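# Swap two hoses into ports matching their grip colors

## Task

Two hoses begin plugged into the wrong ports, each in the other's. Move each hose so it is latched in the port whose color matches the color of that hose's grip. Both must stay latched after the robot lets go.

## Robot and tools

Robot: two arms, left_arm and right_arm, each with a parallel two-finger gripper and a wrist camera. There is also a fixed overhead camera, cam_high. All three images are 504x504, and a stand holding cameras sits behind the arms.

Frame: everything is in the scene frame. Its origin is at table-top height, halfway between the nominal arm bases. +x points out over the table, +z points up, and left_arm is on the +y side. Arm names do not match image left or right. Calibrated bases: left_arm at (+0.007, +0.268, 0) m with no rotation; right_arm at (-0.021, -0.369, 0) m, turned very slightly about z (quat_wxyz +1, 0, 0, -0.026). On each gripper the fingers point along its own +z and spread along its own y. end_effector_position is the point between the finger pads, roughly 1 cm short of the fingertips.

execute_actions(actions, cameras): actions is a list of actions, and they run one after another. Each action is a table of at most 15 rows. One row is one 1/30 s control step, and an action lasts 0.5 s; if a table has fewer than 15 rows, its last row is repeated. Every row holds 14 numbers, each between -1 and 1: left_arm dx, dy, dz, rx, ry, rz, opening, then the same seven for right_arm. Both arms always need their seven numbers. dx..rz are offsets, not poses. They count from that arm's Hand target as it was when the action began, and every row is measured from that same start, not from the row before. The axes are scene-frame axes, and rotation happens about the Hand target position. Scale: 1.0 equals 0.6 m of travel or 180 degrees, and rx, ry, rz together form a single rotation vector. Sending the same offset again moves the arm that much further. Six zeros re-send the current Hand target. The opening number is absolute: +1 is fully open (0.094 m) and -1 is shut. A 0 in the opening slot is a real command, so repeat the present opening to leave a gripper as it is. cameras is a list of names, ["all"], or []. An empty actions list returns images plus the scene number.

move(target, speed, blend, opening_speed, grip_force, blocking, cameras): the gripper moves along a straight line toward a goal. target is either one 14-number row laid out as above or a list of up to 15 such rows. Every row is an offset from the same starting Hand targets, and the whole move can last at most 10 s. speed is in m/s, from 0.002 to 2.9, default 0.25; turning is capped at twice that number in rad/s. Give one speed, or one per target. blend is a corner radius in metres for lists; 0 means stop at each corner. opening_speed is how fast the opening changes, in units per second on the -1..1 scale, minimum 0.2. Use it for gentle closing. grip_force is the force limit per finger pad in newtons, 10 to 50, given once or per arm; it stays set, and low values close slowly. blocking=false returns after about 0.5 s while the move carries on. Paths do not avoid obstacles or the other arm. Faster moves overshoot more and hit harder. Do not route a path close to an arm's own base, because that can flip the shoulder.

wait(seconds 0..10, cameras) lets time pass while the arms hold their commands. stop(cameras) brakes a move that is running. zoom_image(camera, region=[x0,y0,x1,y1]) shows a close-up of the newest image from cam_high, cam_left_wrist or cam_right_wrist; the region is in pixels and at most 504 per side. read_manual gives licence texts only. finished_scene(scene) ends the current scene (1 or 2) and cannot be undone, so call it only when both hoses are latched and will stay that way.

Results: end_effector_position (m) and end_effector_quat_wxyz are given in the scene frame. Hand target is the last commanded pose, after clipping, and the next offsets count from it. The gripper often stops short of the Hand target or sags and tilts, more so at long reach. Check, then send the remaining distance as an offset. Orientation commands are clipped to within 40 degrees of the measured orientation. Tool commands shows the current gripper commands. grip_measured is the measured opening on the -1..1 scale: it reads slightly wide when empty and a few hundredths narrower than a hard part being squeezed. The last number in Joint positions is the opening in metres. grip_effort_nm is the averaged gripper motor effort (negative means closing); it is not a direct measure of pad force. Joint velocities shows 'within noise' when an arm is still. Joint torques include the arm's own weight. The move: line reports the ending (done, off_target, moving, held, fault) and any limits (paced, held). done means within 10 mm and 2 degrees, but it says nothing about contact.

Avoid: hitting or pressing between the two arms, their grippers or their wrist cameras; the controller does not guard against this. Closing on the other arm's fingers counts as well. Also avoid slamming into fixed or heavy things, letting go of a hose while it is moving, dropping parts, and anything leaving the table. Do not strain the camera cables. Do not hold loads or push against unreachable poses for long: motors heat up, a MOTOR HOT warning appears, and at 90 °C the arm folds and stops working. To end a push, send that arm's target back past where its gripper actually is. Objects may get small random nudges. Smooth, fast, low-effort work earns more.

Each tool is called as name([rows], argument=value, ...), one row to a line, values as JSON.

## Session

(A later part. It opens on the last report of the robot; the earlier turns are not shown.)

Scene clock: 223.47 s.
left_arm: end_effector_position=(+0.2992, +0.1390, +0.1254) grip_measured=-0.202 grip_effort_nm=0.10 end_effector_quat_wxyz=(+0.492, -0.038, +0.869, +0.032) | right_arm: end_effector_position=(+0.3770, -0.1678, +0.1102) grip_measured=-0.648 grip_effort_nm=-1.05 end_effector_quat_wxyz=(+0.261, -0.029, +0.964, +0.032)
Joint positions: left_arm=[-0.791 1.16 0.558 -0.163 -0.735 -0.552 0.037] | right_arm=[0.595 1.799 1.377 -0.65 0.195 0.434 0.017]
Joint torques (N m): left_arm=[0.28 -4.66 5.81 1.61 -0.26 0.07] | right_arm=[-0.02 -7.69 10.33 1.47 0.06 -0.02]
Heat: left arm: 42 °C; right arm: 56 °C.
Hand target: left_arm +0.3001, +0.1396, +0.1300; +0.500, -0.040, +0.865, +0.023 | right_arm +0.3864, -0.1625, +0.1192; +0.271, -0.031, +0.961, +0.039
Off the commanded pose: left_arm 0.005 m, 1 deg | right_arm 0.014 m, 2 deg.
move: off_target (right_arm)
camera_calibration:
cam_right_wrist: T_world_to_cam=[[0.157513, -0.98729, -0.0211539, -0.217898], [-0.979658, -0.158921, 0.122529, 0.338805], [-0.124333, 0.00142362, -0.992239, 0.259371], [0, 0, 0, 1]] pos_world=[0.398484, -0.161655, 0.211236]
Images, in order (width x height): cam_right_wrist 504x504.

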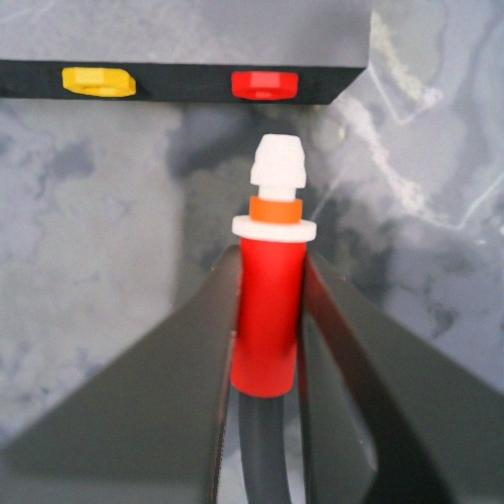

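move([
  [0,0,0,0,0,0,-0.2,-0.01,-0.0042,0,0,-0.006,0.0195,-0.9],
  [0,0,0,0,0,0,-0.2,-0.01,-0.0042,-0.1003,0,-0.006,0.0195,-0.9],
], speed=0.06, cameras=["cam_right_wrist"])

zoom_image(camera="cam_right_wrist", region=[180, 0, 432, 252])

Scene clock: 227.07 s.
left_arm: end_effector_position=(+0.2992, +0.1390, +0.1254) grip_measured=-0.202 grip_effort_nm=0.10 end_effector_quat_wxyz=(+0.492, -0.038, +0.869, +0.032) | right_arm: end_effector_position=(+0.3789, -0.1638, +0.0654) grip_measured=-0.648 grip_effort_nm=-1.05 end_effector_quat_wxyz=(+0.280, -0.059, +0.957, +0.047)
Joint positions: left_arm=[-0.791 1.16 0.558 -0.163 -0.735 -0.552 0.037] | right_arm=[0.59 1.823 1.197 -0.392 0.167 0.368 0.017]
Joint torques (N m): left_arm=[0.29 -4.64 5.81 1.61 -0.26 0.07] | right_arm=[-0.31 -7.87 5.64 1.82 0.02 -0.02]
Heat: left arm: 42 °C; right arm: 56 °C.
Hand target: left_arm +0.3001, +0.1396, +0.1300; +0.500, -0.040, +0.865, +0.023 | right_arm +0.3805, -0.1650, +0.0590; +0.279, -0.061, +0.957, +0.047
Off the commanded pose: left_arm 0.005 m, 1 deg | right_arm 0.007 m, 0 deg.
move: done
camera_calibration:
cam_right_wrist: T_world_to_cam=[[0.222302, -0.974574, -0.0280679, -0.237226], [-0.971342, -0.223865, 0.0798684, 0.335718], [-0.0841211, 0.00950857, -0.99641, 0.201507], [0, 0, 0, 1]] pos_world=[0.395784, -0.157955, 0.167312]
Images, in order (width x height): cam_right_wrist 504x504.

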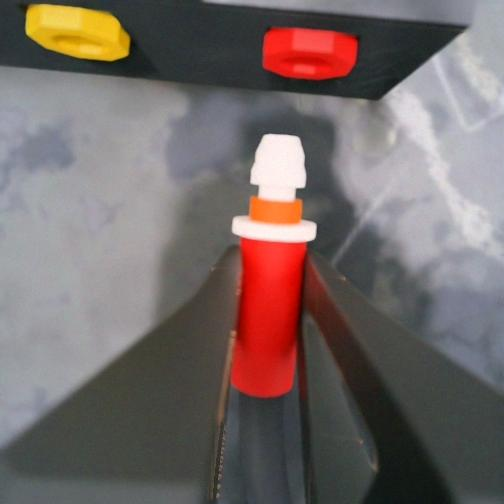

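Scaled by 2.000 from the camera's 504x504 image, which has a finer 720x720 frame.

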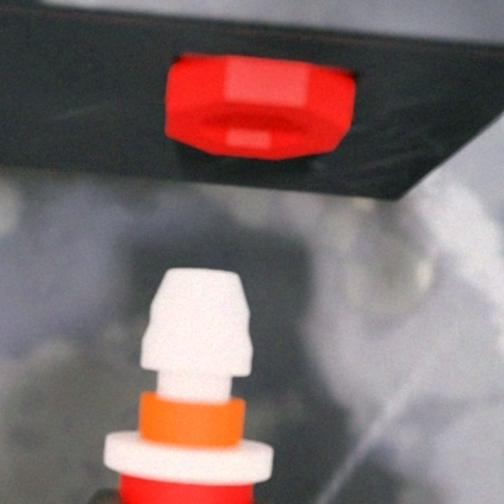

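move([
  [0,0,0,0,0,0,-0.2,0.0,-0.0083,0.035,0,0,0,-0.9],
  [0,0,0,0,0,0,-0.2,0.0,-0.0083,0.002,0,0,0,-0.9],
], speed=0.06, cameras=["cam_right_wrist"])

zoom_image(camera="cam_right_wrist", region=[180, 0, 432, 252])

Scene clock: 229.23 s.
left_arm: end_effector_position=(+0.2992, +0.1390, +0.1254) grip_measured=-0.202 grip_effort_nm=0.10 end_effector_quat_wxyz=(+0.492, -0.038, +0.869, +0.032) | right_arm: end_effector_position=(+0.3810, -0.1681, +0.0652) grip_measured=-0.648 grip_effort_nm=-1.04 end_effector_quat_wxyz=(+0.279, -0.058, +0.957, +0.047)
Joint positions: left_arm=[-0.791 1.16 0.558 -0.163 -0.735 -0.552 0.037] | right_arm=[0.577 1.823 1.197 -0.392 0.16 0.358 0.017]
Joint torques (N m): left_arm=[0.27 -4.64 5.83 1.61 -0.26 0.07] | right_arm=[-0.23 -8.77 4.93 1.82 0.03 -0.03]
Heat: left arm: 42 °C; right arm: 56 °C.
Hand target: left_arm +0.3001, +0.1396, +0.1300; +0.500, -0.040, +0.865, +0.023 | right_arm +0.3804, -0.1698, +0.0602; +0.279, -0.061, +0.957, +0.048
Off the commanded pose: left_arm 0.005 m, 1 deg | right_arm 0.005 m, 0 deg.
move: done
camera_calibration:
cam_right_wrist: T_world_to_cam=[[0.221097, -0.974853, -0.0278971, -0.241433], [-0.971452, -0.222668, 0.0818596, 0.336938], [-0.0860129, 0.00900182, -0.996253, 0.202087], [0, 0, 0, 1]] pos_world=[0.398081, -0.162155, 0.167013]
Images, in order (width x height): cam_right_wrist 504x504.

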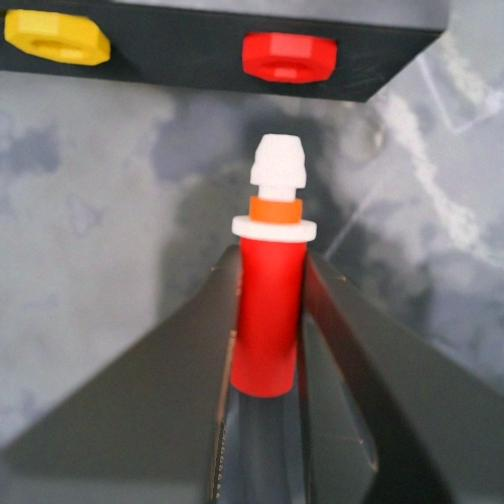

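Scaled by 2.000 from the camera's 504x504 image, which has a finer 720x720 frame.

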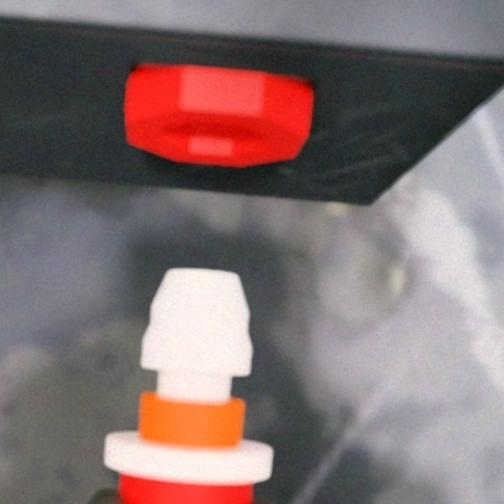

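move(target=[0,0,0,0,0,0,-0.2,0.033,0.003,0.002,0,0,0,-0.9], speed=0.05, cameras=["cam_right_wrist"])

zoom_image(camera="cam_right_wrist", region=[180, 0, 432, 252])

Scene clock: 230.40 s.
left_arm: end_effector_position=(+0.2992, +0.1390, +0.1254) grip_measured=-0.202 grip_effort_nm=0.10 end_effector_quat_wxyz=(+0.492, -0.038, +0.869, +0.032) | right_arm: end_effector_position=(+0.3886, -0.1732, +0.0539) grip_measured=-0.648 grip_effort_nm=-1.05 end_effector_quat_wxyz=(+0.267, -0.059, +0.961, +0.041)
Joint positions: left_arm=[-0.791 1.16 0.558 -0.163 -0.735 -0.552 0.037] | right_arm=[0.555 1.869 1.223 -0.396 0.149 0.34 0.017]
Joint torques (N m): left_arm=[0.29 -4.64 5.82 1.61 -0.26 0.07] | right_arm=[-0.06 -7.94 9.83 1.59 0.02 -0.02]
Heat: left arm: 42 °C; right arm: 56 °C.
Hand target: left_arm +0.3001, +0.1396, +0.1300; +0.500, -0.040, +0.865, +0.023 | right_arm +0.4003, -0.1680, +0.0617; +0.279, -0.061, +0.957, +0.048
Off the commanded pose: left_arm 0.005 m, 1 deg | right_arm 0.015 m, 2 deg.
move: off_target (right_arm)
camera_calibration:
cam_right_wrist: T_world_to_cam=[[0.219591, -0.975385, -0.0201156, -0.248392], [-0.969448, -0.220472, 0.107528, 0.342389], [-0.109316, -0.00411105, -0.993999, 0.198231], [0, 0, 0, 1]] pos_world=[0.408143, -0.165976, 0.155229]
Images, in order (width x height): cam_right_wrist 504x504.

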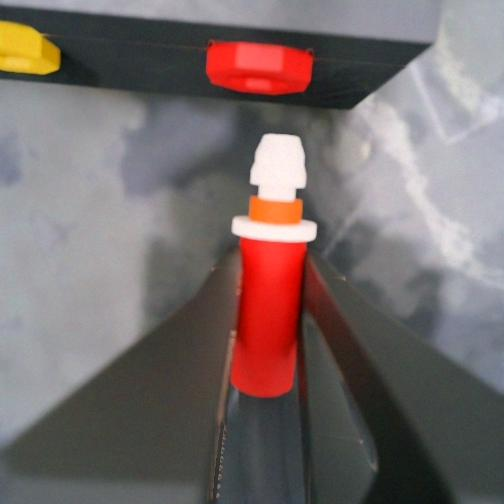

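Scaled by 2.000 from the camera's 504x504 image, which has a finer 720x720 frame.

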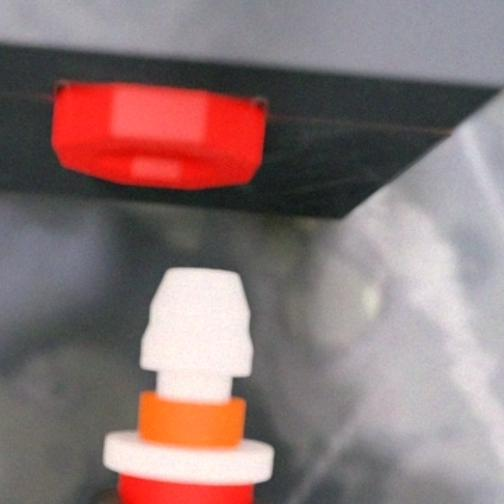

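move([
  [0,0,0,0,0,0,-0.2,-0.1005,0.0015,0.0222,0,-0.008,0,-0.9],
  [0,0,0,0,0,0,-0.2,0.017,0.0125,0.0222,0,-0.008,0,-0.9],
], speed=0.06, cameras=["cam_right_wrist"])

zoom_image(camera="cam_right_wrist", region=[180, 0, 432, 252])

Scene clock: 233.73 s.
left_arm: end_effector_position=(+0.2992, +0.1390, +0.1254) grip_measured=-0.202 grip_effort_nm=0.10 end_effector_quat_wxyz=(+0.492, -0.038, +0.869, +0.032) | right_arm: end_effector_position=(+0.3980, -0.1656, +0.0659) grip_measured=-0.648 grip_effort_nm=-1.05 end_effector_quat_wxyz=(+0.278, -0.061, +0.958, +0.040)
Joint positions: left_arm=[-0.791 1.16 0.558 -0.163 -0.735 -0.552 0.037] | right_arm=[0.565 1.883 1.282 -0.422 0.164 0.341 0.017]
Joint torques (N m): left_arm=[0.29 -4.64 5.81 1.61 -0.27 0.07] | right_arm=[-0.21 -8.23 10.13 1.61 0.02 -0.02]
Heat: left arm: 42 °C; right arm: 56 °C.
Hand target: left_arm +0.3001, +0.1396, +0.1300; +0.500, -0.040, +0.865, +0.023 | right_arm +0.4105, -0.1606, +0.0748; +0.291, -0.061, +0.954, +0.047
Off the commanded pose: left_arm 0.005 m, 1 deg | right_arm 0.016 m, 2 deg.
move: off_target (right_arm)
camera_calibration:
cam_right_wrist: T_world_to_cam=[[0.221418, -0.975081, -0.0138468, -0.243964], [-0.971253, -0.221777, 0.0864972, 0.353739], [-0.0874126, -0.00570325, -0.996156, 0.202376], [0, 0, 0, 1]] pos_world=[0.415279, -0.158279, 0.167622]
Images, in order (width x height): cam_right_wrist 504x504.

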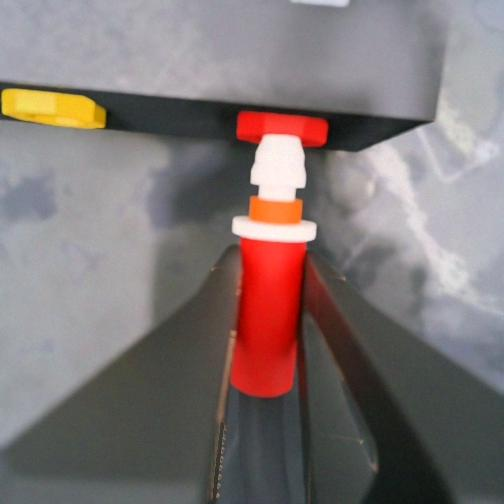

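Scaled by 2.000 from the camera's 504x504 image, which has a finer 720x720 frame.

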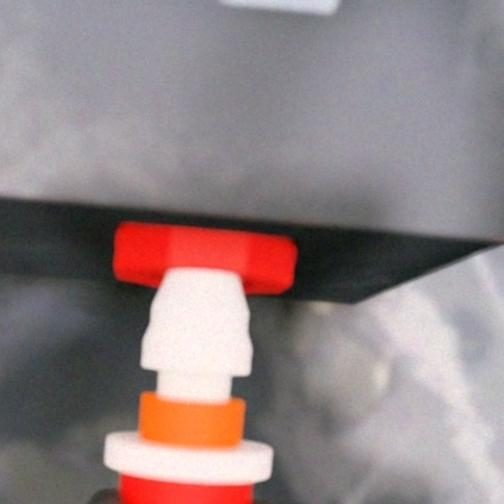

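move(target=[0,0,0,0,0,0,-0.2,0.02,0.0019,0,0,0,0,-0.9], speed=0.05, cameras=["cam_right_wrist"])

zoom_image(camera="cam_right_wrist", region=[180, 0, 432, 252])

Scene clock: 235.53 s.
left_arm: end_effector_position=(+0.2992, +0.1390, +0.1254) grip_measured=-0.202 grip_effort_nm=0.10 end_effector_quat_wxyz=(+0.492, -0.038, +0.869, +0.032) | right_arm: end_effector_position=(+0.4055, -0.1648, +0.0621) grip_measured=-0.648 grip_effort_nm=-1.04 end_effector_quat_wxyz=(+0.269, -0.063, +0.960, +0.039)
Joint positions: left_arm=[-0.791 1.16 0.558 -0.163 -0.735 -0.552 0.037] | right_arm=[0.554 1.923 1.33 -0.448 0.152 0.33 0.017]
Joint torques (N m): left_arm=[0.29 -4.66 5.83 1.61 -0.26 0.07] | right_arm=[-0.36 -8.69 10.58 1.74 0.07 -0.03]
Heat: left arm: 42 °C; right arm: 56 °C.
Hand target: left_arm +0.3001, +0.1396, +0.1300; +0.500, -0.040, +0.865, +0.023 | right_arm +0.4225, -0.1594, +0.0750; +0.291, -0.062, +0.954, +0.047
Off the commanded pose: left_arm 0.005 m, 1 deg | right_arm 0.022 m, 3 deg.
move: off_target (right_arm)
camera_calibration:
cam_right_wrist: T_world_to_cam=[[0.225645, -0.974115, -0.0135842, -0.246427], [-0.968429, -0.225801, 0.105637, 0.358555], [-0.10597, -0.0106812, -0.994312, 0.205826], [0, 0, 0, 1]] pos_world=[0.424652, -0.156888, 0.163431]
Images, in order (width x height): cam_right_wrist 504x504.

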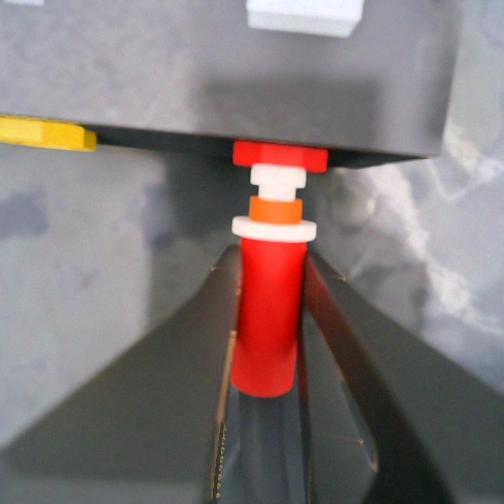

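Scaled by 2.000 from the camera's 504x504 image, which has a finer 720x720 frame.

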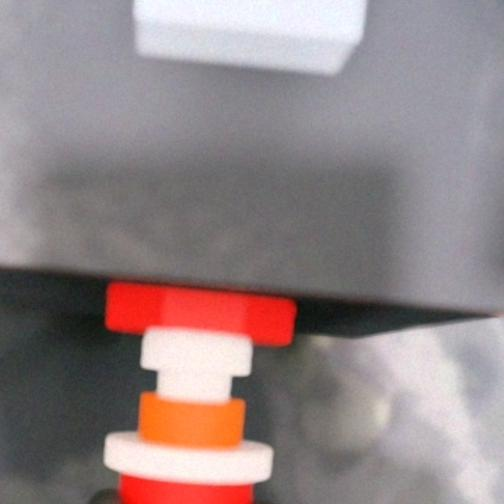

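move(target=[0,0,0,0,0,0,-0.2,0.05,0.0048,0.025,0,-0.02,0,-0.9], speed=0.06, cameras=["cam_right_wrist"])

zoom_image(camera="cam_right_wrist", region=[180, 0, 432, 252])

Scene clock: 238.23 s.
left_arm: end_effector_position=(+0.2992, +0.1390, +0.1254) grip_measured=-0.202 grip_effort_nm=0.10 end_effector_quat_wxyz=(+0.492, -0.038, +0.869, +0.032) | right_arm: end_effector_position=(+0.4092, -0.1649, +0.0630) grip_measured=-0.648 grip_effort_nm=-1.05 end_effector_quat_wxyz=(+0.252, -0.077, +0.964, +0.030)
Joint positions: left_arm=[-0.791 1.16 0.558 -0.163 -0.735 -0.552 0.037] | right_arm=[0.547 1.955 1.398 -0.519 0.144 0.3 0.017]
Joint torques (N m): left_arm=[0.28 -4.64 5.83 1.61 -0.27 0.07] | right_arm=[-1.36 -8.92 12.03 2.6 0.33 -0.04]
Heat: left arm: 42 °C; right arm: 56 °C.
Hand target: left_arm +0.3001, +0.1396, +0.1300; +0.500, -0.040, +0.865, +0.023 | right_arm +0.4525, -0.1567, +0.0898; +0.321, -0.063, +0.944, +0.045
Off the commanded pose: left_arm 0.005 m, 1 deg | right_arm 0.052 m, 9 deg.
move: off_target (right_arm)
camera_calibration:
cam_right_wrist: T_world_to_cam=[[0.247459, -0.96889, 0.00415357, -0.256559], [-0.959246, -0.244387, 0.141855, 0.352932], [-0.136427, -0.0390875, -0.989879, 0.21463], [0, 0, 0, 1]] pos_world=[0.431317, -0.153936, 0.163458]
Images, in order (width x height): cam_right_wrist 504x504.

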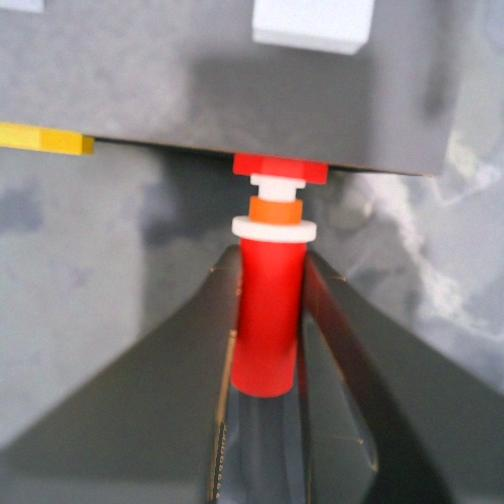

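Scaled by 2.000 from the camera's 504x504 image, which has a finer 720x720 frame.

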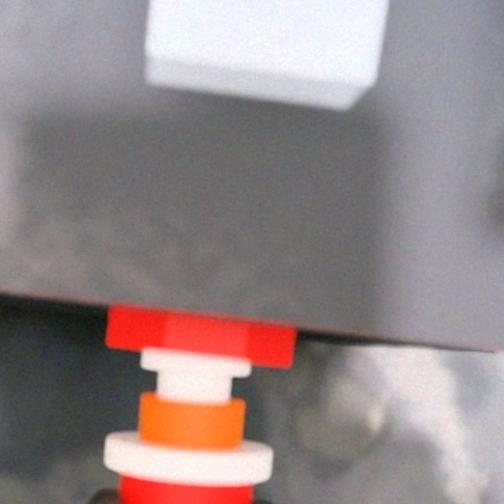

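move(target=[0,0,0,0,0,0,-0.2,0.05,0.0048,0.01,0,-0.03,-0.012,-0.9], speed=0.06, cameras=["cam_right_wrist"])

zoom_image(camera="cam_right_wrist", region=[180, 0, 432, 252])

Scene clock: 241.40 s.
left_arm: end_effector_position=(+0.2992, +0.1390, +0.1254) grip_measured=-0.202 grip_effort_nm=0.10 end_effector_quat_wxyz=(+0.492, -0.038, +0.869, +0.032) | right_arm: end_effector_position=(+0.4111, -0.1650, +0.0633) grip_measured=-0.648 grip_effort_nm=-1.05 end_effector_quat_wxyz=(+0.250, -0.077, +0.965, +0.026)
Joint positions: left_arm=[-0.791 1.16 0.558 -0.163 -0.735 -0.552 0.037] | right_arm=[0.547 1.967 1.419 -0.537 0.149 0.3 0.017]
Joint torques (N m): left_arm=[0.28 -4.64 5.83 1.61 -0.26 0.07] | right_arm=[-1.55 -7.8 12.64 3.64 0.85 0.06]
Heat: left arm: 42 °C; right arm: 55 °C.
Hand target: left_arm +0.3001, +0.1396, +0.1300; +0.500, -0.040, +0.865, +0.023 | right_arm +0.4825, -0.1537, +0.0960; +0.366, -0.047, +0.929, +0.036
Off the commanded pose: left_arm 0.005 m, 1 deg | right_arm 0.079 m, 14 deg.
move: off_target (right_arm)
camera_calibration:
cam_right_wrist: T_world_to_cam=[[0.245335, -0.969376, 0.0109755, -0.256657], [-0.959054, -0.241039, 0.148716, 0.35471], [-0.141516, -0.0470112, -0.988819, 0.215914], [0, 0, 0, 1]] pos_world=[0.433708, -0.153148, 0.163566]
Images, in order (width x height): cam_right_wrist 504x504.

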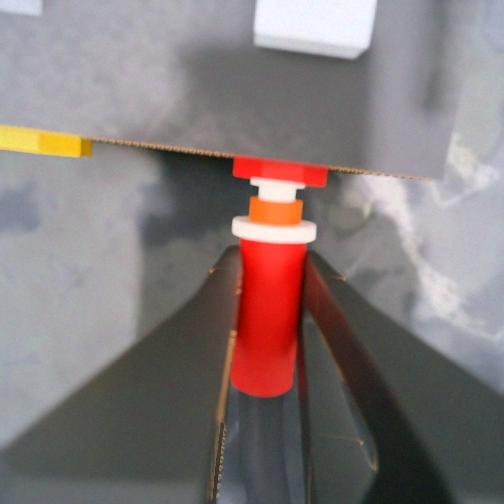

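Scaled by 2.000 from the camera's 504x504 image, which has a finer 720x720 frame.

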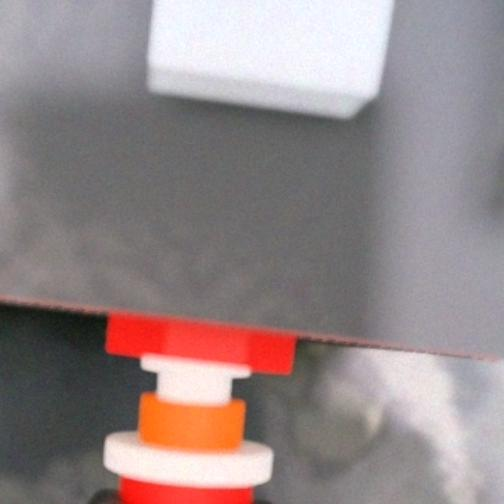

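move(target=[0,0,0,0,0,0,-0.2,0.06,0.0056,0.005,0,-0.03,-0.012,-0.9], speed=0.06, cameras=["cam_right_wrist"])

zoom_image(camera="cam_right_wrist", region=[180, 0, 432, 252])

Scene clock: 242.90 s.
left_arm: end_effector_position=(+0.2992, +0.1390, +0.1254) grip_measured=-0.202 grip_effort_nm=0.10 end_effector_quat_wxyz=(+0.492, -0.038, +0.869, +0.032) | right_arm: end_effector_position=(+0.4147, -0.1644, +0.0588) grip_measured=-0.649 grip_effort_nm=-1.04 end_effector_quat_wxyz=(+0.242, -0.078, +0.967, +0.014)
Joint positions: left_arm=[-0.791 1.16 0.558 -0.163 -0.735 -0.552 0.037] | right_arm=[0.551 2.001 1.459 -0.566 0.167 0.3 0.017]
Joint torques (N m): left_arm=[0.28 -4.64 5.82 1.61 -0.26 0.07] | right_arm=[-2.54 -7.64 13.61 4.58 1.24 0.09]
Heat: left arm: 42 °C; right arm: 55 °C.
Hand target: left_arm +0.3001, +0.1396, +0.1300; +0.500, -0.040, +0.865, +0.023 | right_arm +0.5185, -0.1504, +0.0988; +0.410, -0.031, +0.911, +0.027
Off the commanded pose: left_arm 0.005 m, 1 deg | right_arm 0.112 m, 21 deg.
move: off_target (right_arm)
camera_calibration:
cam_right_wrist: T_world_to_cam=[[0.241522, -0.969869, 0.0319591, -0.256673], [-0.957939, -0.233032, 0.167476, 0.358709], [-0.154982, -0.0710639, -0.985358, 0.213384], [0, 0, 0, 1]] pos_world=[0.438685, -0.150184, 0.158388]
Images, in order (width x height): cam_right_wrist 504x504.

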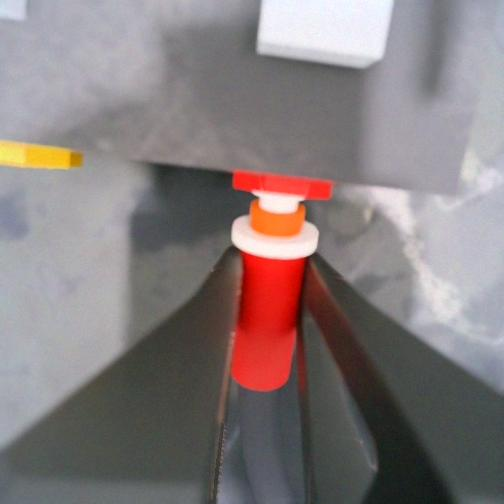

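Scaled by 2.000 from the camera's 504x504 image, which has a finer 720x720 frame.

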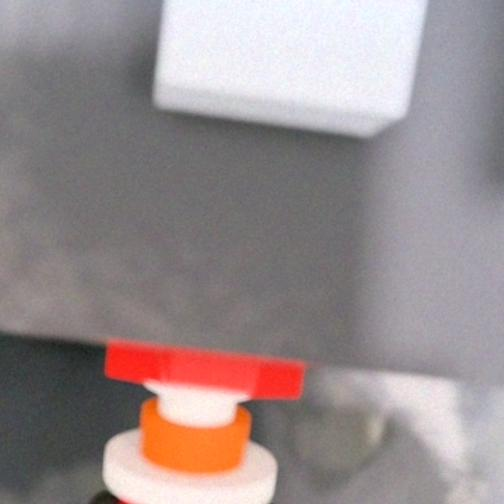

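move(target=[0,0,0,0,0,0,-0.2,-0.02,-0.0015,0.05,0,0,-0.0,-0.9], speed=0.06, cameras=["cam_right_wrist"])

zoom_image(camera="cam_right_wrist", region=[180, 0, 432, 252])

Scene clock: 243.73 s.
left_arm: end_effector_position=(+0.2992, +0.1390, +0.1254) grip_measured=-0.202 grip_effort_nm=0.10 end_effector_quat_wxyz=(+0.492, -0.038, +0.869, +0.032) | right_arm: end_effector_position=(+0.4140, -0.1644, +0.0601) grip_measured=-0.649 grip_effort_nm=-1.04 end_effector_quat_wxyz=(+0.242, -0.078, +0.967, +0.009)
Joint positions: left_arm=[-0.791 1.16 0.558 -0.163 -0.735 -0.552 0.037] | right_arm=[0.555 2.001 1.466 -0.577 0.178 0.302 0.016]
Joint torques (N m): left_arm=[0.29 -4.63 5.82 1.62 -0.26 0.08] | right_arm=[-1.91 -12.6 14.52 3.91 1.22 0.13]
Heat: left arm: 42 °C; right arm: 56 °C.
Hand target: left_arm +0.3001, +0.1396, +0.1300; +0.500, -0.040, +0.865, +0.023 | right_arm +0.5065, -0.1513, +0.1288; +0.410, -0.031, +0.911, +0.027
Off the commanded pose: left_arm 0.005 m, 1 deg | right_arm 0.116 m, 21 deg.
move: off_target (right_arm)
camera_calibration:
cam_right_wrist: T_world_to_cam=[[0.23989, -0.969888, 0.0420741, -0.25649], [-0.958382, -0.22969, 0.169546, 0.358428], [-0.154776, -0.0809955, -0.984624, 0.212846], [0, 0, 0, 1]] pos_world=[0.437984, -0.149199, 0.159595]
Images, in order (width x height): cam_right_wrist 504x504.

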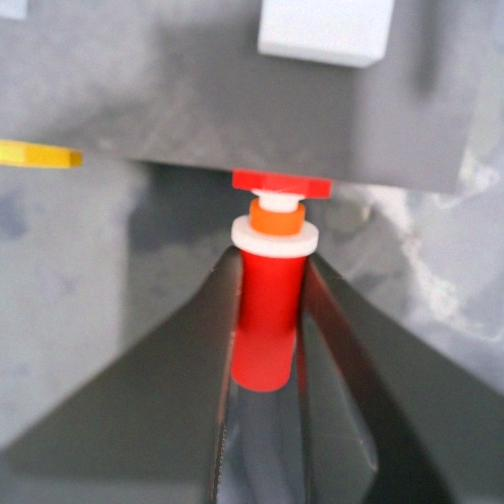

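Scaled by 2.000 from the camera's 504x504 image, which has a finer 720x720 frame.

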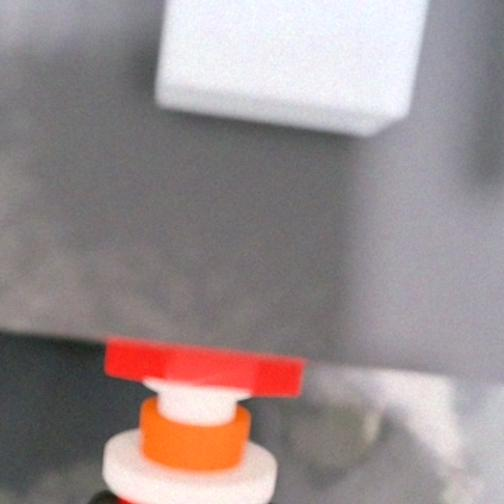

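move(target=[0,0,0,0,0,0,-0.2,-0.08,-0.007,0.04,0,0,-0.0,-0.9], speed=0.06, cameras=["cam_right_wrist"])

zoom_image(camera="cam_right_wrist", region=[180, 0, 432, 252])

Scene clock: 245.30 s.
left_arm: end_effector_position=(+0.2992, +0.1390, +0.1254) grip_measured=-0.202 grip_effort_nm=0.10 end_effector_quat_wxyz=(+0.492, -0.038, +0.869, +0.032) | right_arm: end_effector_position=(+0.4104, -0.1635, +0.0660) grip_measured=-0.649 grip_effort_nm=-1.05 end_effector_quat_wxyz=(+0.265, -0.071, +0.962, -0.003)
Joint positions: left_arm=[-0.791 1.16 0.558 -0.163 -0.735 -0.552 0.037] | right_arm=[0.58 1.966 1.419 -0.535 0.231 0.324 0.016]
Joint torques (N m): left_arm=[0.28 -4.66 5.83 1.61 -0.27 0.07] | right_arm=[-0.21 -20.15 8.58 3.23 0.97 0.21]
Heat: left arm: 42 °C; right arm: 57 °C.
Hand target: left_arm +0.3001, +0.1396, +0.1300; +0.500, -0.040, +0.865, +0.023 | right_arm +0.4585, -0.1555, +0.1528; +0.410, -0.031, +0.911, +0.027
Off the commanded pose: left_arm 0.005 m, 1 deg | right_arm 0.100 m, 18 deg.
move: off_target (right_arm)
camera_calibration:
cam_right_wrist: T_world_to_cam=[[0.218119, -0.973539, 0.0681655, -0.248396], [-0.969917, -0.208511, 0.125634, 0.365216], [-0.108097, -0.0935181, -0.989732, 0.197365], [0, 0, 0, 1]] pos_world=[0.429744, -0.147215, 0.166387]
Images, in order (width x height): cam_right_wrist 504x504.

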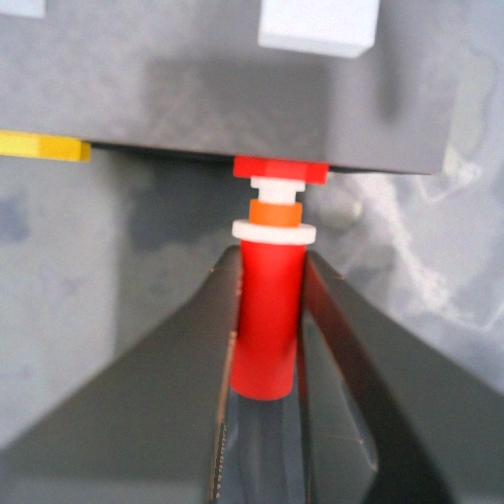

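Scaled by 2.000 from the camera's 504x504 image, which has a finer 720x720 frame.

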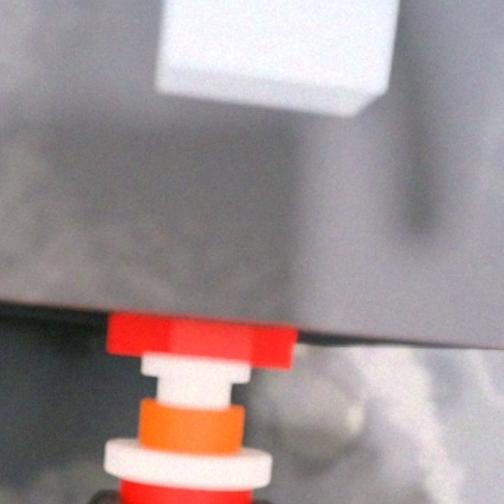

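move(target=[0,0,0,0,0,0,-0.2,0.1,0.006,0.02,0,-0.02,0.0,-0.9], speed=0.1, cameras=["cam_right_wrist"])

zoom_image(camera="cam_right_wrist", region=[180, 0, 432, 252])

Scene clock: 246.73 s.
left_arm: end_effector_position=(+0.2992, +0.1390, +0.1254) grip_measured=-0.202 grip_effort_nm=0.10 end_effector_quat_wxyz=(+0.492, -0.038, +0.869, +0.032) | right_arm: end_effector_position=(+0.4129, -0.1642, +0.0787) grip_measured=-0.649 grip_effort_nm=-1.05 end_effector_quat_wxyz=(+0.256, -0.084, +0.963, +0.004)
Joint positions: left_arm=[-0.791 1.16 0.558 -0.163 -0.735 -0.552 0.037] | right_arm=[0.565 1.964 1.476 -0.603 0.199 0.289 0.016]
Joint torques (N m): left_arm=[0.29 -4.66 5.81 1.61 -0.26 0.07] | right_arm=[-3.11 -12.94 17.21 4.02 1.24 0]
Heat: left arm: 42 °C; right arm: 58 °C.
Hand target: left_arm +0.3001, +0.1396, +0.1300; +0.500, -0.040, +0.865, +0.023 | right_arm +0.5185, -0.1518, +0.1649; +0.438, -0.032, +0.898, +0.026
Off the commanded pose: left_arm 0.005 m, 1 deg | right_arm 0.137 m, 23 deg.
move: off_target (right_arm)
camera_calibration:
cam_right_wrist: T_world_to_cam=[[0.24826, -0.966801, 0.0605207, -0.261214], [-0.960631, -0.237669, 0.143881, 0.355865], [-0.12472, -0.0938579, -0.987743, 0.216741], [0, 0, 0, 1]] pos_world=[0.433736, -0.147621, 0.178691]
Images, in order (width x height): cam_right_wrist 504x504.

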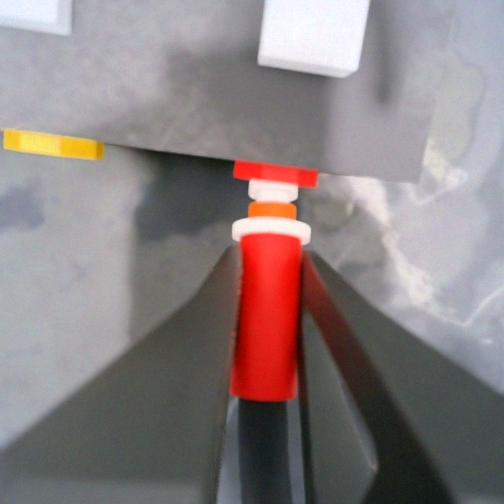

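Scaled by 2.000 from the camera's 504x504 image, which has a finer 720x720 frame.

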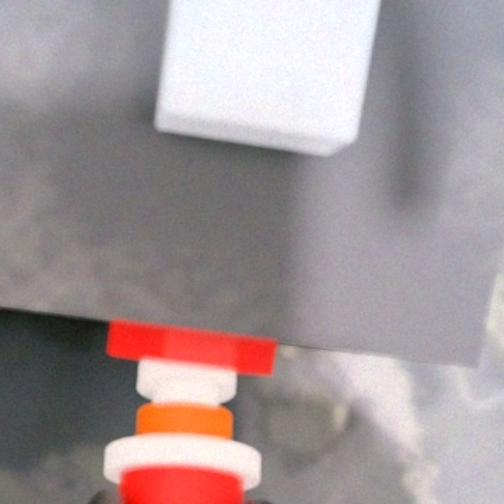

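move(target=[0,0,0,0,0,0,-0.2,0.0,0.0,-0.075,0,0,0.0,-0.9], speed=0.06, cameras=["cam_right_wrist"])

zoom_image(camera="cam_right_wrist", region=[180, 0, 432, 252])

Scene clock: 248.30 s.
left_arm: end_effector_position=(+0.2992, +0.1390, +0.1254) grip_measured=-0.202 grip_effort_nm=0.10 end_effector_quat_wxyz=(+0.492, -0.038, +0.869, +0.032) | right_arm: end_effector_position=(+0.4133, -0.1639, +0.0768) grip_measured=-0.649 grip_effort_nm=-1.04 end_effector_quat_wxyz=(+0.255, -0.084, +0.963, +0.003)
Joint positions: left_arm=[-0.791 1.16 0.558 -0.163 -0.735 -0.552 0.037] | right_arm=[0.565 1.969 1.476 -0.599 0.199 0.29 0.016]
Joint torques (N m): left_arm=[0.29 -4.67 5.82 1.61 -0.26 0.08] | right_arm=[-3.32 -8.73 11.33 5.09 1.21 0.05]
Heat: left arm: 42 °C; right arm: 59 °C.
Hand target: left_arm +0.3001, +0.1396, +0.1300; +0.500, -0.040, +0.865, +0.023 | right_arm +0.5185, -0.1518, +0.1199; +0.438, -0.032, +0.898, +0.026
Off the commanded pose: left_arm 0.005 m, 1 deg | right_arm 0.114 m, 23 deg.
move: off_target (right_arm)
camera_calibration:
cam_right_wrist: T_world_to_cam=[[0.24792, -0.966901, 0.0603131, -0.260781], [-0.96047, -0.237179, 0.145751, 0.356469], [-0.126622, -0.0940635, -0.987481, 0.215619], [0, 0, 0, 1]] pos_world=[0.434333, -0.147321, 0.176692]
Images, in order (width x height): cam_right_wrist 504x504.

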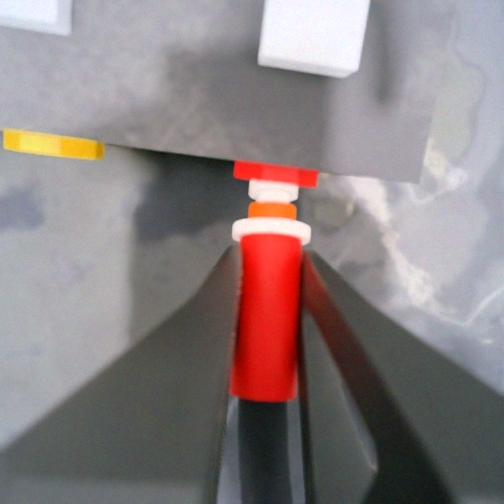

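Scaled by 2.000 from the camera's 504x504 image, which has a finer 720x720 frame.

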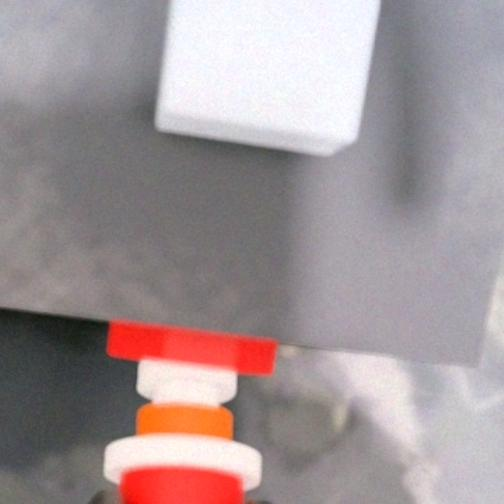

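move(target=[0,0,0,0,0,0,-0.2,-0.14,-0.01,-0.085,0,0.03,0.0,-0.9], speed=0.06, cameras=["cam_right_wrist"])

zoom_image(camera="cam_right_wrist", region=[180, 0, 432, 252])

Scene clock: 250.47 s.
left_arm: end_effector_position=(+0.2992, +0.1390, +0.1254) grip_measured=-0.202 grip_effort_nm=0.10 end_effector_quat_wxyz=(+0.492, -0.038, +0.869, +0.032) | right_arm: end_effector_position=(+0.4101, -0.1626, +0.0577) grip_measured=-0.651 grip_effort_nm=-1.05 end_effector_quat_wxyz=(+0.342, -0.053, +0.938, +0.006)
Joint positions: left_arm=[-0.791 1.16 0.558 -0.163 -0.735 -0.552 0.037] | right_arm=[0.607 1.904 1.2 -0.227 0.303 0.343 0.016]
Joint torques (N m): left_arm=[0.28 -4.66 5.81 1.61 -0.27 0.07] | right_arm=[-0.94 -8.62 5.67 3.32 0.3 0.15]
Heat: left arm: 42 °C; right arm: 59 °C.
Hand target: left_arm +0.3001, +0.1396, +0.1300; +0.500, -0.040, +0.865, +0.023 | right_arm +0.4345, -0.1578, +0.0688; +0.395, -0.031, +0.918, +0.027
Off the commanded pose: left_arm 0.005 m, 1 deg | right_arm 0.027 m, 7 deg.
move: off_target (right_arm)
camera_calibration:
cam_right_wrist: T_world_to_cam=[[0.181749, -0.981271, 0.0638328, -0.23296], [-0.982108, -0.184392, -0.0382474, 0.384685], [0.0493013, -0.0557393, -0.997227, 0.131203], [0, 0, 0, 1]] pos_world=[0.413674, -0.150351, 0.160422]
Images, in order (width x height): cam_right_wrist 504x504.

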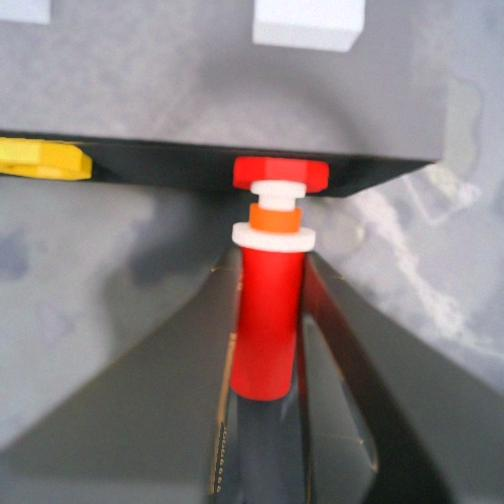

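Scaled by 2.000 from the camera's 504x504 image, which has a finer 720x720 frame.

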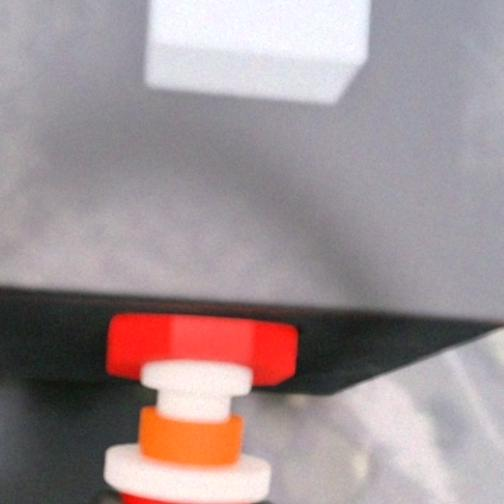

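move(target=[0,0,0,0,0,0,-0.2,-0.01,0.0,0.02,0,-0.06,0.0,-0.9], speed=0.06, cameras=["cam_right_wrist"])

zoom_image(camera="cam_right_wrist", region=[180, 0, 432, 252])

Scene clock: 252.90 s.
left_arm: end_effector_position=(+0.2992, +0.1390, +0.1254) grip_measured=-0.202 grip_effort_nm=0.10 end_effector_quat_wxyz=(+0.492, -0.038, +0.869, +0.032) | right_arm: end_effector_position=(+0.4088, -0.1623, +0.0580) grip_measured=-0.651 grip_effort_nm=-1.05 end_effector_quat_wxyz=(+0.430, -0.048, +0.902, +0.003)
Joint positions: left_arm=[-0.791 1.16 0.558 -0.163 -0.735 -0.552 0.037] | right_arm=[0.644 1.868 1.004 0.108 0.404 0.31 0.016]
Joint torques (N m): left_arm=[0.32 -4.64 5.83 1.61 -0.26 0.07] | right_arm=[-0.83 -9.54 6.15 3.35 0.24 -0.07]
Heat: left arm: 42 °C; right arm: 59 °C.
Hand target: left_arm +0.3001, +0.1396, +0.1300; +0.500, -0.040, +0.865, +0.023 | right_arm +0.4285, -0.1578, +0.0809; +0.480, -0.033, +0.876, +0.024
Off the commanded pose: left_arm 0.005 m, 1 deg | right_arm 0.030 m, 7 deg.
move: off_target (right_arm)
camera_calibration:
cam_right_wrist: T_world_to_cam=[[0.16, -0.983093, 0.0890441, -0.225295], [-0.95861, -0.176268, -0.223598, 0.38592], [0.235513, -0.049583, -0.970606, 0.054883], [0, 0, 0, 1]] pos_world=[0.393069, -0.150739, 0.159622]
Images, in order (width x height): cam_right_wrist 504x504.

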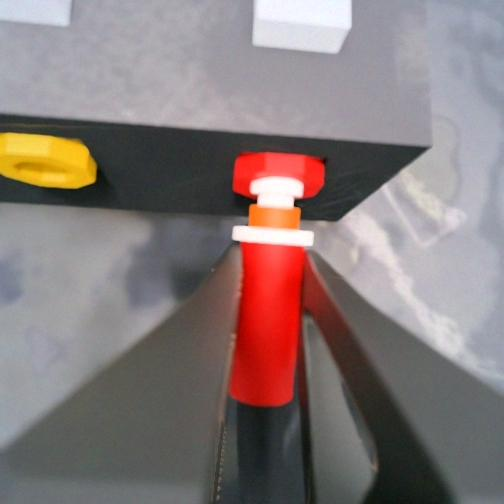

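Scaled by 2.000 from the camera's 504x504 image, which has a finer 720x720 frame.

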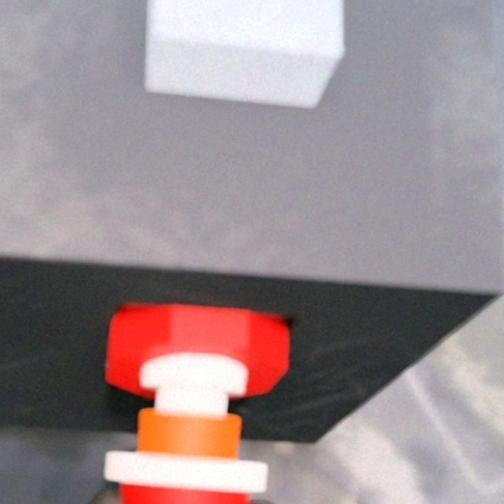

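move(target=[0,0,0,0,0,0,-0.2,0.0,0.0,0.012,0.01,-0.065,0.0,-0.9], speed=0.06, cameras=["cam_right_wrist"])

zoom_image(camera="cam_right_wrist", region=[180, 0, 432, 252])

Scene clock: 255.33 s.
left_arm: end_effector_position=(+0.2992, +0.1390, +0.1254) grip_measured=-0.202 grip_effort_nm=0.10 end_effector_quat_wxyz=(+0.492, -0.038, +0.869, +0.032) | right_arm: end_effector_position=(+0.4079, -0.1630, +0.0599) grip_measured=-0.651 grip_effort_nm=-1.05 end_effector_quat_wxyz=(+0.510, -0.052, +0.859, +0.015)
Joint positions: left_arm=[-0.791 1.16 0.558 -0.163 -0.735 -0.552 0.037] | right_arm=[0.658 1.879 0.832 0.486 0.448 0.236 0.016]
Joint torques (N m): left_arm=[0.28 -4.64 5.82 1.61 -0.26 0.07] | right_arm=[-0.4 -7.61 6.8 3.87 0.39 -0.03]
Heat: left arm: 42 °C; right arm: 58 °C.
Hand target: left_arm +0.3001, +0.1396, +0.1300; +0.500, -0.040, +0.865, +0.023 | right_arm +0.4285, -0.1579, +0.0879; +0.567, -0.028, +0.822, +0.034
Off the commanded pose: left_arm 0.005 m, 1 deg | right_arm 0.035 m, 9 deg.
move: off_target (right_arm)
camera_calibration:
cam_right_wrist: T_world_to_cam=[[0.164123, -0.982142, 0.0919793, -0.227851], [-0.898542, -0.187324, -0.396903, 0.369354], [0.407045, -0.0175063, -0.91324, -0.0112706], [0, 0, 0, 1]] pos_world=[0.373864, -0.154791, 0.157263]
Images, in order (width x height): cam_right_wrist 504x504.

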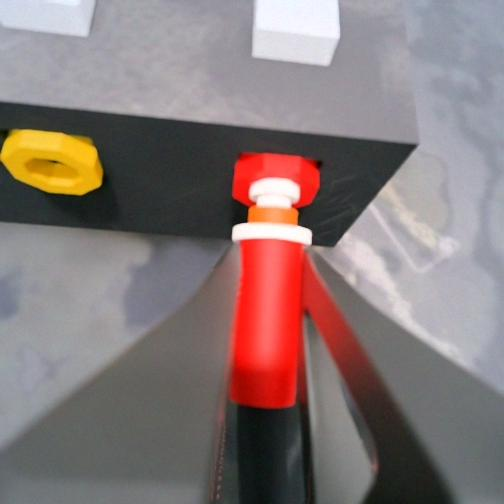

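Scaled by 2.000 from the camera's 504x504 image, which has a finer 720x720 frame.

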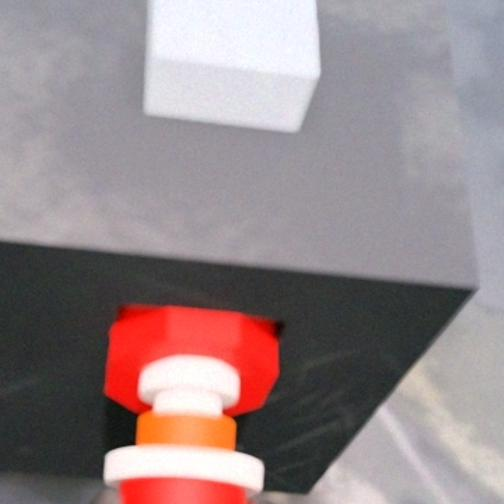

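move(target=[0,0,0,0,0,0,-0.2,-0.005,0.0,0.04,0.0,0.0,0.0,-0.9], speed=0.06, cameras=["cam_right_wrist"])

zoom_image(camera="cam_right_wrist", region=[180, 0, 432, 252])

Scene clock: 256.43 s.
left_arm: end_effector_position=(+0.2992, +0.1390, +0.1254) grip_measured=-0.202 grip_effort_nm=0.10 end_effector_quat_wxyz=(+0.492, -0.038, +0.869, +0.032) | right_arm: end_effector_position=(+0.4072, -0.1633, +0.0591) grip_measured=-0.651 grip_effort_nm=-1.05 end_effector_quat_wxyz=(+0.508, -0.053, +0.860, +0.014)
Joint positions: left_arm=[-0.791 1.16 0.558 -0.163 -0.735 -0.552 0.037] | right_arm=[0.659 1.879 0.831 0.482 0.448 0.234 0.016]
Joint torques (N m): left_arm=[0.29 -4.64 5.82 1.61 -0.27 0.07] | right_arm=[-0.08 -13.29 8.27 2.94 0.42 -0.02]
Heat: left arm: 42 °C; right arm: 59 °C.
Hand target: left_arm +0.3001, +0.1396, +0.1300; +0.500, -0.040, +0.865, +0.023 | right_arm +0.4254, -0.1578, +0.1119; +0.567, -0.028, +0.822, +0.034
Off the commanded pose: left_arm 0.005 m, 1 deg | right_arm 0.056 m, 9 deg.
move: off_target (right_arm)
camera_calibration:
cam_right_wrist: T_world_to_cam=[[0.1655, -0.981599, 0.0952557, -0.228578], [-0.899788, -0.189831, -0.392868, 0.368227], [0.403721, -0.0206905, -0.914648, -0.0109055], [0, 0, 0, 1]] pos_world=[0.373559, -0.154696, 0.156463]
Images, in order (width x height): cam_right_wrist 504x504.

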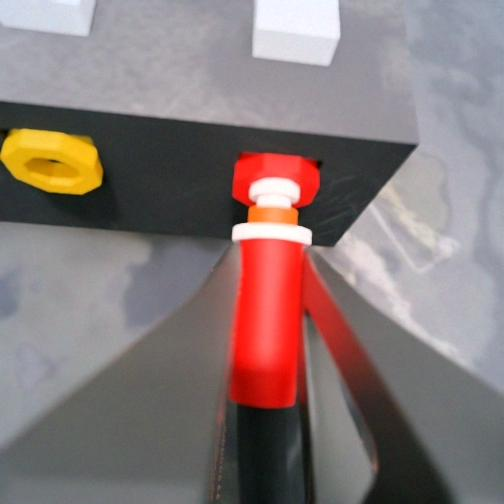

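Scaled by 2.000 from the camera's 504x504 image, which has a finer 720x720 frame.

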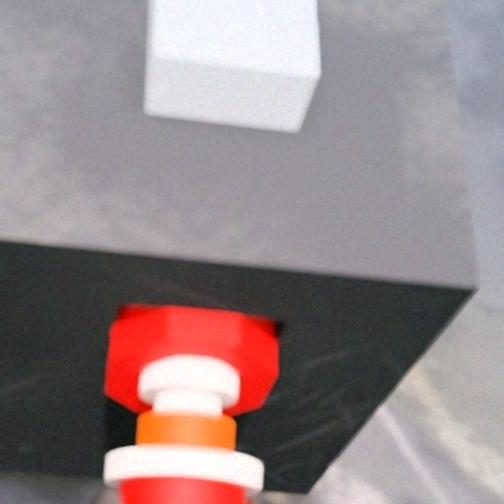

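move(target=[0,0,0,0,0,0,-0.2,0.0,0.0,0.03,0.0,0.0,0.0,-0.9], speed=0.06)

Scene clock: 259.57 s.
left_arm: end_effector_position=(+0.2992, +0.1390, +0.1254) grip_measured=-0.202 grip_effort_nm=0.10 end_effector_quat_wxyz=(+0.492, -0.038, +0.869, +0.032) | right_arm: end_effector_position=(+0.3984, -0.1653, +0.0653) grip_measured=-0.651 grip_effort_nm=-1.05 end_effector_quat_wxyz=(+0.492, -0.065, +0.868, +0.011)
Joint positions: left_arm=[-0.791 1.16 0.558 -0.163 -0.735 -0.552 0.037] | right_arm=[0.661 1.821 0.831 0.385 0.434 0.23 0.016]
Joint torques (N m): left_arm=[0.28 -4.66 5.82 1.61 -0.26 0.07] | right_arm=[-0.24 -12.97 10.15 3.14 0.56 0.03]
Heat: left arm: 42 °C; right arm: 60 °C.
Hand target: left_arm +0.3001, +0.1396, +0.1300; +0.500, -0.040, +0.865, +0.023 | right_arm +0.4254, -0.1577, +0.1300; +0.567, -0.028, +0.822, +0.034
Off the commanded pose: left_arm 0.005 m, 1 deg | right_arm 0.070 m, 11 deg.
move: off_target (right_arm)

execute_actions(actions=[], cameras=["cam_right_wrist"])

zoom_image(camera="cam_right_wrist", region=[180, 50, 432, 302])

Scene clock: 259.63 s.
left_arm: end_effector_position=(+0.2992, +0.1390, +0.1254) grip_measured=-0.202 grip_effort_nm=0.10 end_effector_quat_wxyz=(+0.492, -0.038, +0.869, +0.032) | right_arm: end_effector_position=(+0.3984, -0.1653, +0.0653) grip_measured=-0.651 grip_effort_nm=-1.05 end_effector_quat_wxyz=(+0.492, -0.065, +0.868, +0.011)
Joint positions: left_arm=[-0.791 1.16 0.558 -0.163 -0.735 -0.552 0.037] | right_arm=[0.661 1.821 0.831 0.385 0.434 0.23 0.016]
Joint velocities: within noise
Joint torques (N m): left_arm=[0.27 -4.64 5.82 1.61 -0.26 0.07] | right_arm=[-0.25 -13 10.21 3.13 0.58 0.04]
Heat: left arm: 42 °C; right arm: 60 °C.
Hand target: left_arm +0.3001, +0.1396, +0.1300; +0.500, -0.040, +0.865, +0.023 | right_arm +0.4254, -0.1577, +0.1300; +0.567, -0.028, +0.822, +0.034
Tool commands: left_gripper/opening=-0.2 right_gripper/opening=-0.9
Off the commanded pose: left_arm 0.005 m, 1 deg | right_arm 0.070 m, 11 deg.
camera_calibration:
cam_right_wrist: T_world_to_cam=[[0.185089, -0.976723, 0.108412, -0.237494], [-0.910104, -0.211985, -0.356051, 0.360424], [0.370745, -0.0327652, -0.928156, 0.0104325], [0, 0, 0, 1]] pos_world=[0.368113, -0.15522, 0.16376]
Images, in order (width x height): cam_right_wrist 504x504.

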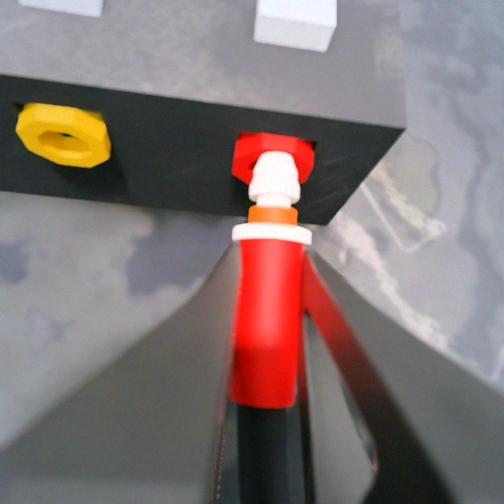

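Scaled by 2.000 from the camera's 504x504 image, which has a finer 720x720 frame.

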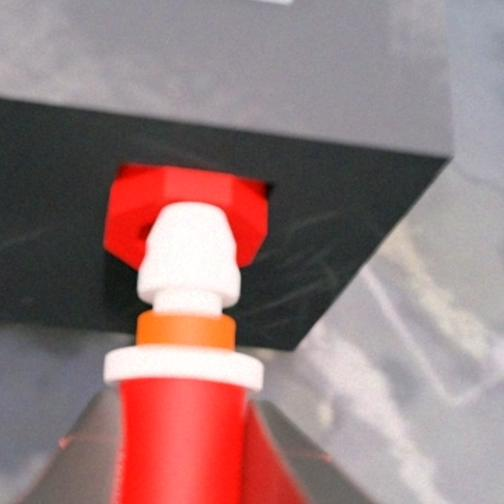

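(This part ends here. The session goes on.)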